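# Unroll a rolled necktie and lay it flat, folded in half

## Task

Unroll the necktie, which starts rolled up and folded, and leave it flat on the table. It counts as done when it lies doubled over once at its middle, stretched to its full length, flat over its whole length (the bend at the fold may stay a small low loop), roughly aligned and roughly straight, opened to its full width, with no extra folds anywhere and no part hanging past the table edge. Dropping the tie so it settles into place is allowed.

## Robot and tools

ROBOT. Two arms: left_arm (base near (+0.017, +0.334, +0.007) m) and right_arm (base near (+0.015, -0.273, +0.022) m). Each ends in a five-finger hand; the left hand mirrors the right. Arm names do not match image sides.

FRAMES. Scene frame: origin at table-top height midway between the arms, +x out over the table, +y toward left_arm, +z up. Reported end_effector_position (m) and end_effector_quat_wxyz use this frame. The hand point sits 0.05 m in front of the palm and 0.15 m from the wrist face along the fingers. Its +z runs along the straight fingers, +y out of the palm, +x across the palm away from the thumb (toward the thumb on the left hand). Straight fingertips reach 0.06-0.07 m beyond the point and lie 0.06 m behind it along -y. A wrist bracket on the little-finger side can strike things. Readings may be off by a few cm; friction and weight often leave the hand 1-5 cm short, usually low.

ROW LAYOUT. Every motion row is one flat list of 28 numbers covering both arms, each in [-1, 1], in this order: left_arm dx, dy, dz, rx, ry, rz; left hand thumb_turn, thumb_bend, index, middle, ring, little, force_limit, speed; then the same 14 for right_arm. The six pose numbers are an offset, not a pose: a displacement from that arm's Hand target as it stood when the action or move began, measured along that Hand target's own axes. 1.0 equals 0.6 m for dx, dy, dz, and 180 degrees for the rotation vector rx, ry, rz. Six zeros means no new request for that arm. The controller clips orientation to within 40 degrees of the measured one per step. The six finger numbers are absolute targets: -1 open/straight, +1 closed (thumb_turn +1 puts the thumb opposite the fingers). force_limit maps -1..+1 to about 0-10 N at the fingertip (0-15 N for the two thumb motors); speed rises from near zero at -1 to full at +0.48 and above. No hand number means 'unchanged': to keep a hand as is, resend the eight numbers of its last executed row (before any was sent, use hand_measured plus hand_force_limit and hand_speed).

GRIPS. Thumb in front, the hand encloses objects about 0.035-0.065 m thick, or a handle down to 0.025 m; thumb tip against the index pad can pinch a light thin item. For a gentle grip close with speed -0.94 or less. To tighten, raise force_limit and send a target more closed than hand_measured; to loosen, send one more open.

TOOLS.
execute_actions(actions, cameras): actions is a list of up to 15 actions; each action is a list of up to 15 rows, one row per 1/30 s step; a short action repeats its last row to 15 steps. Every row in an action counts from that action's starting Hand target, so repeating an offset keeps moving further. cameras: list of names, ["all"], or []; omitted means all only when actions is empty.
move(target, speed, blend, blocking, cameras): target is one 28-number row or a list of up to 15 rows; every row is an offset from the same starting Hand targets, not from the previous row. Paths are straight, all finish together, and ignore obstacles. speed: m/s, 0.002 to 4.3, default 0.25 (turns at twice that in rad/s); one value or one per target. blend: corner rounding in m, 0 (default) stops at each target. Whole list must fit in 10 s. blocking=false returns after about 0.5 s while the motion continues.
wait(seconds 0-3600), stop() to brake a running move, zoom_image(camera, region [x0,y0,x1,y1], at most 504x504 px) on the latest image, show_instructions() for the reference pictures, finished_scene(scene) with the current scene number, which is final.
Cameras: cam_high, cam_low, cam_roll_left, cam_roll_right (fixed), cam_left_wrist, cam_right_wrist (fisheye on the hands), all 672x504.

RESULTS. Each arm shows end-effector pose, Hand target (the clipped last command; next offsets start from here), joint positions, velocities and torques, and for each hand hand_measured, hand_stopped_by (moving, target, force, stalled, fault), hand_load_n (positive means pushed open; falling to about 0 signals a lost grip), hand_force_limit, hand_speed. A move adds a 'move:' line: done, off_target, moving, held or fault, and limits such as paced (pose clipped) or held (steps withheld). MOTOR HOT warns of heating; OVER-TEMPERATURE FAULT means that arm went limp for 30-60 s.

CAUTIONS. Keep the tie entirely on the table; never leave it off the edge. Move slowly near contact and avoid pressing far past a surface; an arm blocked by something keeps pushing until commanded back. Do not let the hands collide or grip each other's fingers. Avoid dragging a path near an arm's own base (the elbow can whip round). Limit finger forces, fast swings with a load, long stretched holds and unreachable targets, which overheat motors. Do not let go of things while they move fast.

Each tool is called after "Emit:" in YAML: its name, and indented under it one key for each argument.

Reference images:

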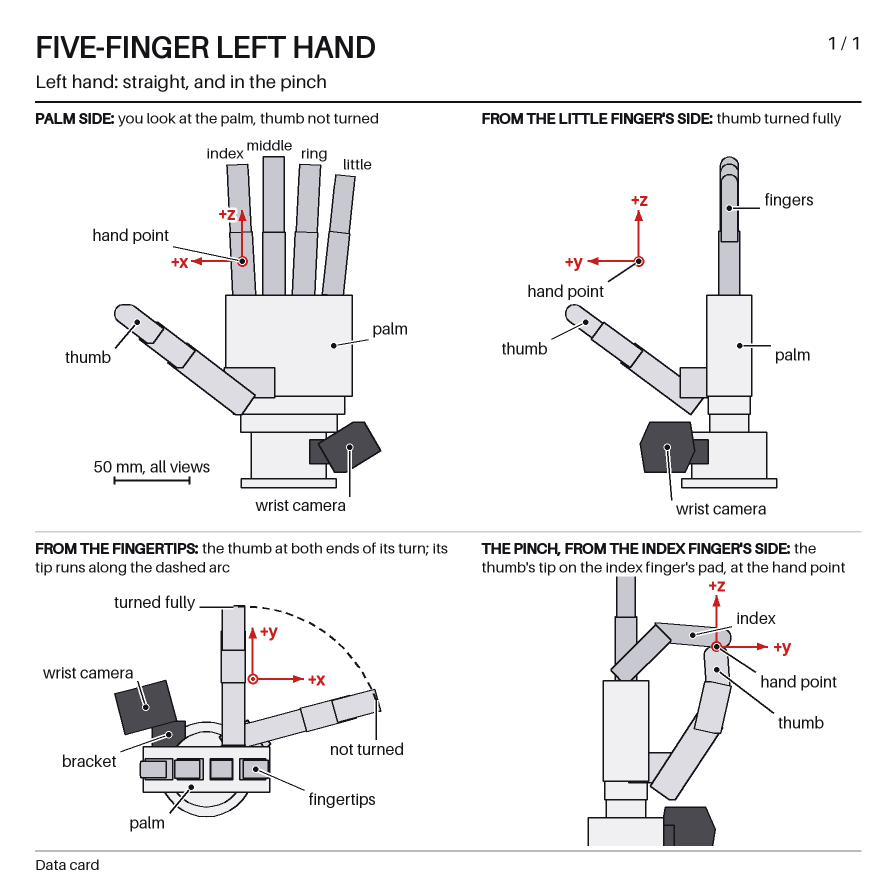

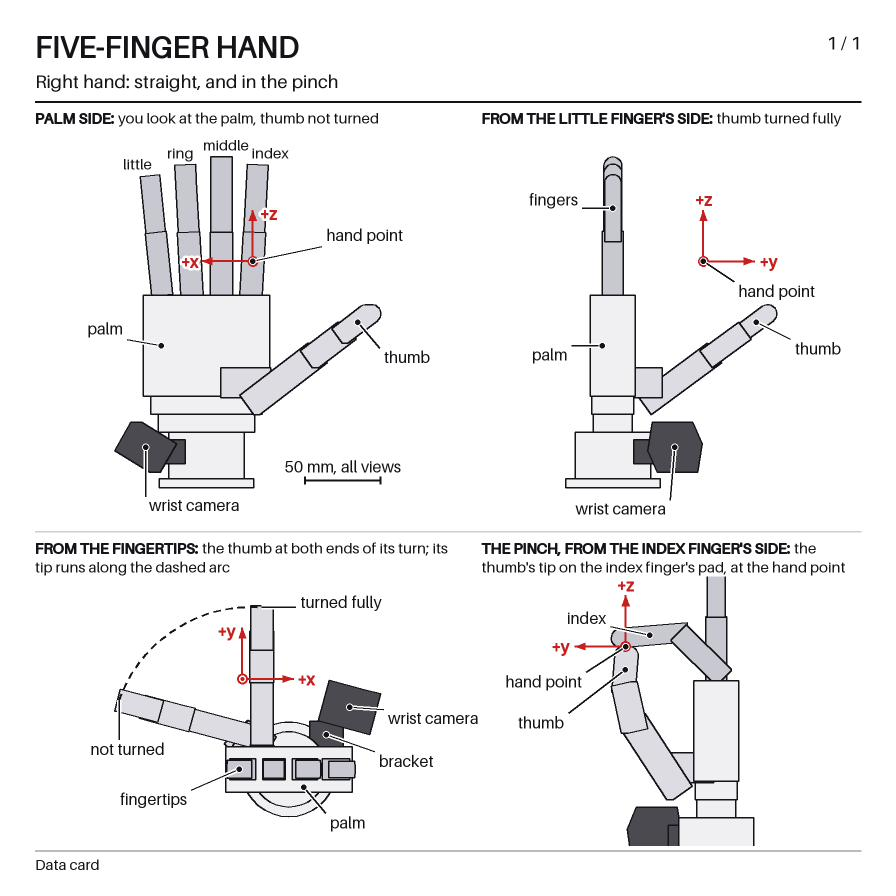

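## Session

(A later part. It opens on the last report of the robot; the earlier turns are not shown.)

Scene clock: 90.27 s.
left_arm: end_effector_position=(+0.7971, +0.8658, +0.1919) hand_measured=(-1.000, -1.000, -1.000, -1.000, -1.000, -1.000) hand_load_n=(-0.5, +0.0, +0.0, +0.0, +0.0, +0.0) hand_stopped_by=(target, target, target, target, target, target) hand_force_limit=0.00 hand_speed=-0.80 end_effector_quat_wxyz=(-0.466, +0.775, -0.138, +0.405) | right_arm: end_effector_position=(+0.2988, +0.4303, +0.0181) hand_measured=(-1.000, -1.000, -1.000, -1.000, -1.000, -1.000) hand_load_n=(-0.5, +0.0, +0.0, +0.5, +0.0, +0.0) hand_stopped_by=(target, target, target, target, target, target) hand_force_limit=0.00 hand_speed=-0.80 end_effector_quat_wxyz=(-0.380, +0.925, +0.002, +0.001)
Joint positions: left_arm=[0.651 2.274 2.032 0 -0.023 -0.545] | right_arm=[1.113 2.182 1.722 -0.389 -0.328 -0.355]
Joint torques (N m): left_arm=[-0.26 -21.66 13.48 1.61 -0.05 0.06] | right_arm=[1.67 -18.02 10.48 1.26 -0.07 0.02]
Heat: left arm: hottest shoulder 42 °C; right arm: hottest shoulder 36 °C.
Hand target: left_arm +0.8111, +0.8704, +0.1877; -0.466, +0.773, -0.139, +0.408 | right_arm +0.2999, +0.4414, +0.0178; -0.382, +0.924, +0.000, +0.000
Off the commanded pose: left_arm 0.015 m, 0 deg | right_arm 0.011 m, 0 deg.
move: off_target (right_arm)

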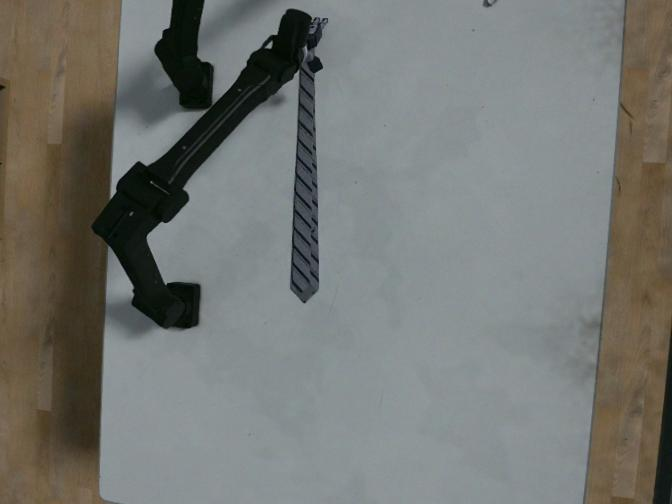

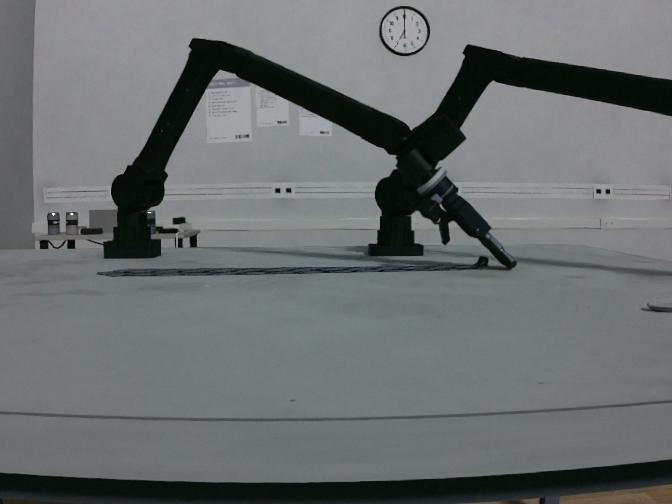

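Emit:
move:
  target: [0,0,0,0,0,0,-1,-1,-1,-1,-1,-1,0,-0.8,0,-0.236,-0.1,0,0,0,-1,-1,-1,-1,-1,-1,0,-0.8]
  speed: 0.2
  cameras: ["cam_high","cam_roll_left","cam_low"]

Emit:
zoom_image:
  camera: "cam_roll_left"
  region: [455, 240, 505, 280]

Emit:
zoom_image:
  camera: "cam_low"
  region: [330, 240, 490, 300]

Emit:
zoom_image:
  camera: "cam_high"
  region: [250, 0, 350, 100]

Scene clock: 98.47 s.
left_arm: end_effector_position=(+0.7971, +0.8658, +0.1919) hand_measured=(-1.000, -1.000, -1.000, -1.000, -1.000, -1.000) hand_load_n=(+0.0, +0.0, +0.0, +0.0, +0.0, +0.0) hand_stopped_by=(target, target, target, target, target, target) hand_force_limit=0.00 hand_speed=-0.80 end_effector_quat_wxyz=(-0.466, +0.775, -0.138, +0.405) | right_arm: end_effector_position=(+0.2985, +0.4900, +0.1513) hand_measured=(-1.000, -1.000, -1.000, -1.000, -1.000, -1.000) hand_load_n=(+0.0, +0.0, +0.0, +0.0, +0.0, +0.0) hand_stopped_by=(target, target, target, target, target, target) hand_force_limit=0.00 hand_speed=-0.80 end_effector_quat_wxyz=(-0.375, +0.927, +0.002, -0.003)
Joint positions: left_arm=[0.651 2.274 2.032 0 -0.023 -0.545] | right_arm=[1.15 2.247 2.203 -0.81 -0.306 -0.329]
Joint torques (N m): left_arm=[-0.21 -21.66 13.48 1.61 -0.05 0.06] | right_arm=[1.49 -20.19 11.56 1.33 -0.04 0.04]
Heat: left arm: hottest shoulder 42 °C; right arm: hottest shoulder 36 °C.
Hand target: left_arm +0.8111, +0.8704, +0.1877; -0.466, +0.773, -0.139, +0.408 | right_arm +0.2996, +0.4994, +0.1601; -0.382, +0.924, +0.000, +0.000
Off the commanded pose: left_arm 0.015 m, 0 deg | right_arm 0.013 m, 1 deg.
move: off_target (right_arm)
Images, in order (width x height): cam_high 672x504, cam_low 672x504, cam_roll_left 672x504.

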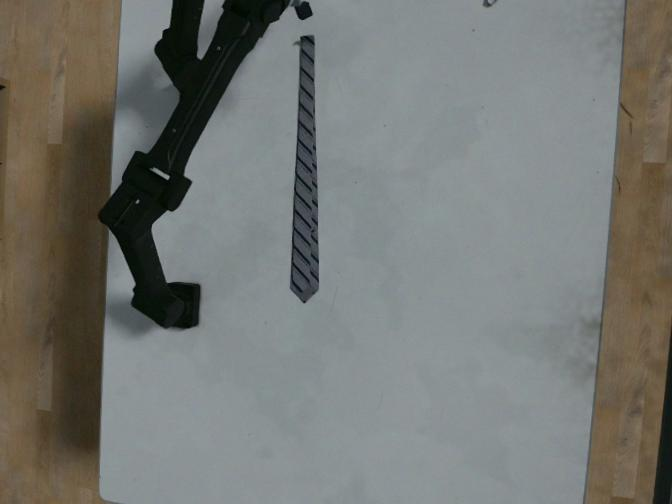

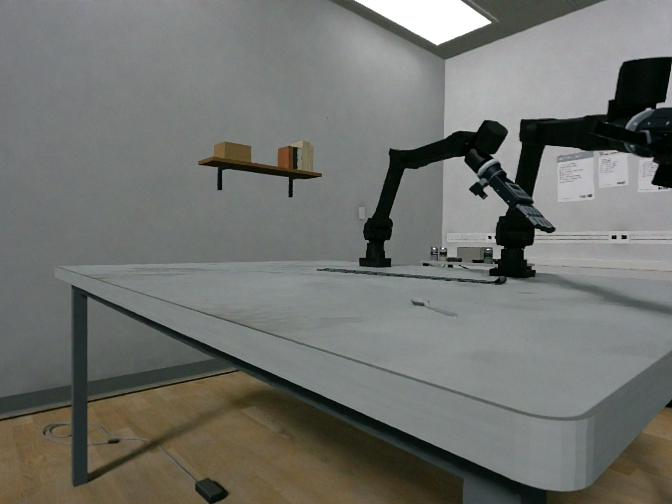

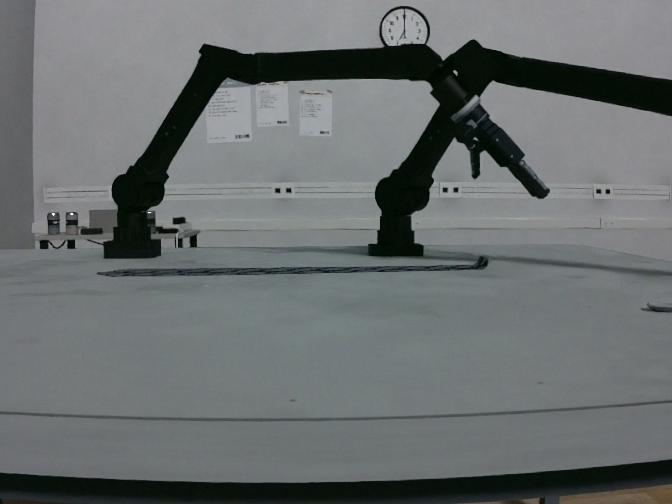

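Scaled by 10.080 from the camera's image (finer frame: 960x720).

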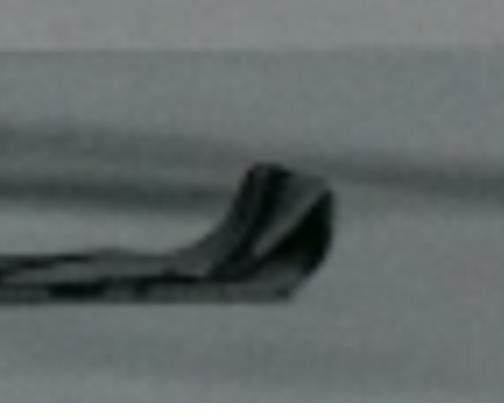

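Scaled by 3.150 from the camera's image (finer frame: 960x720).

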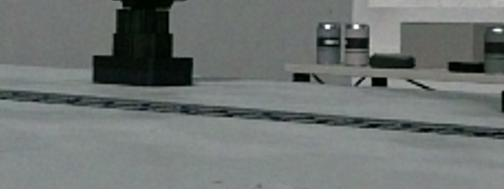

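Scaled by 5.040 from the camera's image (finer frame: 960x720).

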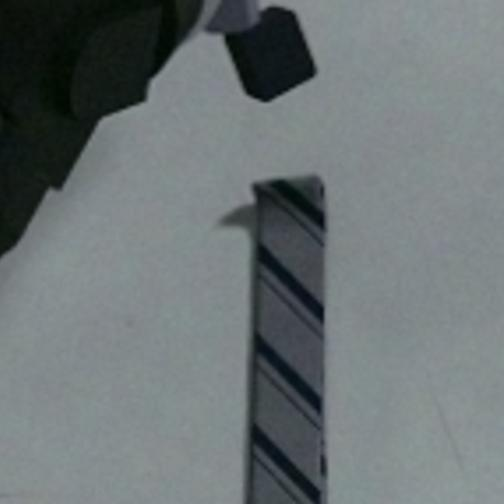

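Emit:
zoom_image:
  camera: "cam_low"
  region: [470, 260, 520, 300]

Scaled by 10.080 from the camera's image (finer frame: 960x720).

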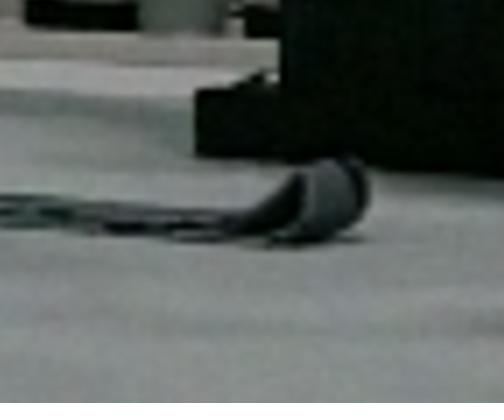

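Emit:
move:
  target:
    - [0,0,0,0,0,0,-1,-1,-1,-1,-1,-1,0,-0.8,0,0.265,-0.112,0,0,0,-1,-1,-1,-1,-1,-1,0,-0.8]
    - [0,0,0,0,0,0,-1,-1,-1,-1,-1,-1,0,-0.8,0,0.3475,-0.0177,0,0,0,-1,-1,-1,-1,-1,-1,0,-0.8]
    - [0,0,0,0,0,0,-1,-1,-1,-1,-1,-1,0,-0.8,0,0.312,0.0177,0,0,0,-1,-1,-1,-1,-1,-1,0,-0.8]
    - [0,0,0,0,0,0,-1,-1,-1,-1,-1,-1,0,-0.8,0,0.118,-0.118,0,0,0,-1,-1,-1,-1,-1,-1,0,-0.8]
  speed: [0.25,0.1,0.08,0.2]
  cameras: ["cam_high","cam_roll_left","cam_low"]

Emit:
zoom_image:
  camera: "cam_roll_left"
  region: [445, 240, 525, 290]

Emit:
zoom_image:
  camera: "cam_low"
  region: [460, 250, 540, 300]

Emit:
zoom_image:
  camera: "cam_high"
  region: [250, 0, 350, 100]

Scene clock: 119.97 s.
left_arm: end_effector_position=(+0.7971, +0.8658, +0.1919) hand_measured=(-1.000, -1.000, -1.000, -1.000, -1.000, -1.000) hand_load_n=(-0.5, +0.0, +0.0, +0.0, +0.0, +0.0) hand_stopped_by=(target, target, target, target, target, target) hand_force_limit=0.00 hand_speed=-0.80 end_effector_quat_wxyz=(-0.466, +0.775, -0.138, +0.405) | right_arm: end_effector_position=(+0.2992, +0.3898, +0.1524) hand_measured=(-1.000, -1.000, -1.000, -1.000, -1.000, -1.000) hand_load_n=(+0.0, +0.0, +0.0, +0.0, +0.0, +0.0) hand_stopped_by=(target, target, target, target, target, target) hand_force_limit=0.00 hand_speed=-0.80 end_effector_quat_wxyz=(-0.377, +0.926, +0.002, -0.002)
Joint positions: left_arm=[0.651 2.274 2.032 0 -0.023 -0.545] | right_arm=[1.084 1.97 1.745 -0.64 -0.349 -0.379]
Joint torques (N m): left_arm=[-0.26 -21.6 13.49 1.59 -0.04 0.06] | right_arm=[1.61 -17.2 10.71 1.26 -0.06 0.04]
Heat: left arm: hottest elbow 44 °C; right arm: hottest shoulder 36 °C.
Hand target: left_arm +0.8111, +0.8704, +0.1877; -0.466, +0.773, -0.139, +0.408 | right_arm +0.2997, +0.3993, +0.1605; -0.382, +0.924, +0.000, +0.000
Off the commanded pose: left_arm 0.015 m, 0 deg | right_arm 0.012 m, 1 deg.
move: off_target (right_arm)
Images, in order (width x height): cam_high 672x504, cam_low 672x504, cam_roll_left 672x504.

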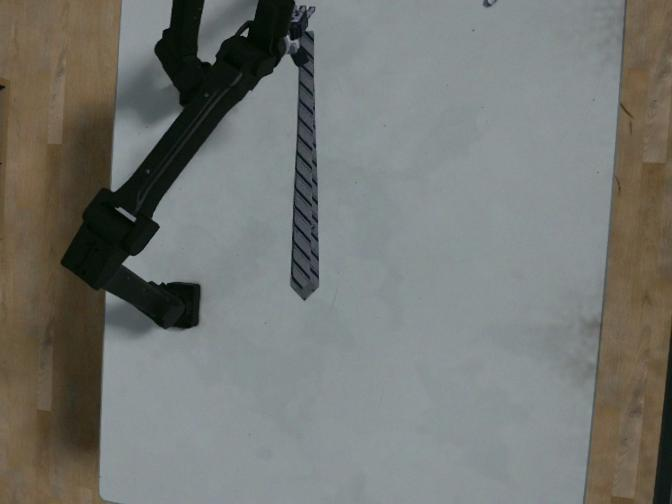

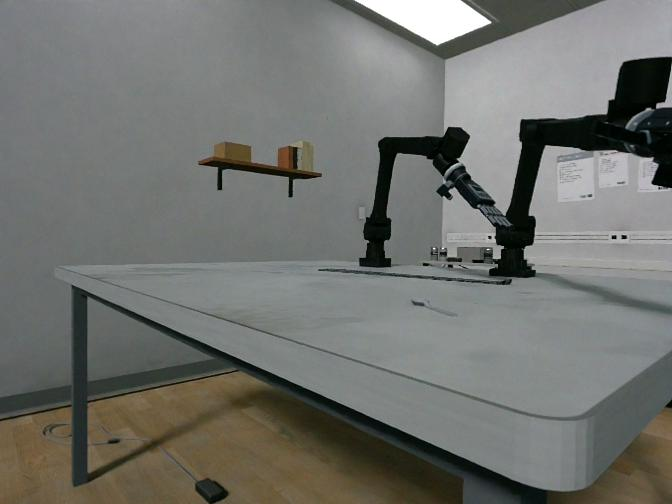

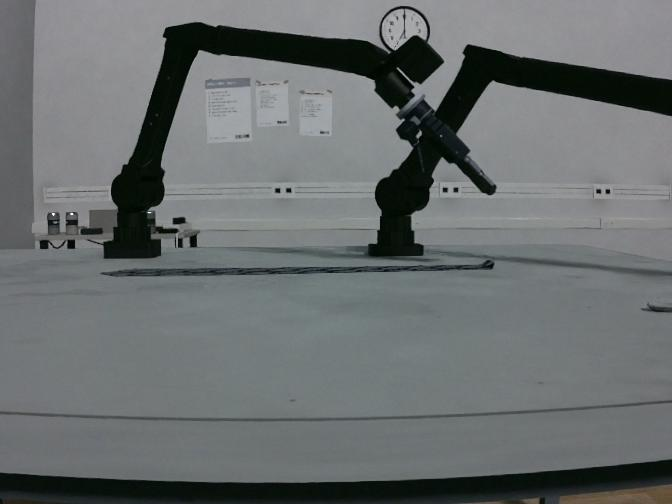

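Scaled by 6.300 from the camera's image (finer frame: 960x720).

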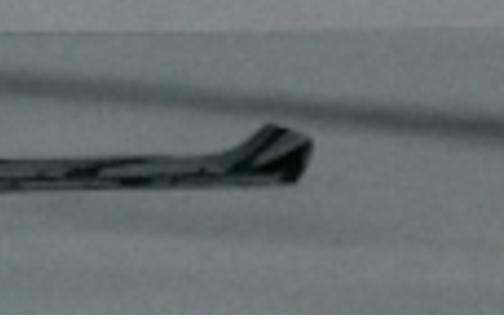

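Scaled by 6.300 from the camera's image (finer frame: 960x720).

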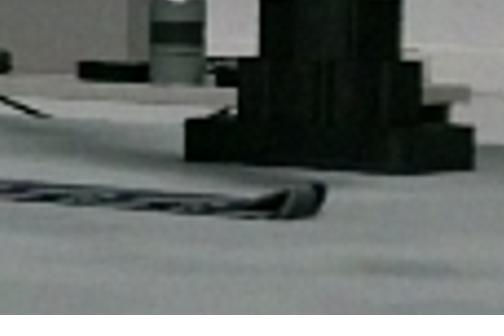

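Scaled by 5.040 from the camera's image (finer frame: 960x720).

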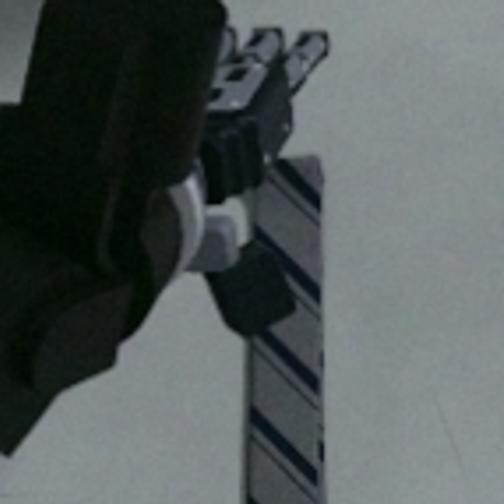

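Emit:
finished_scene:
  scene: 2

The scene is finished: the task was done.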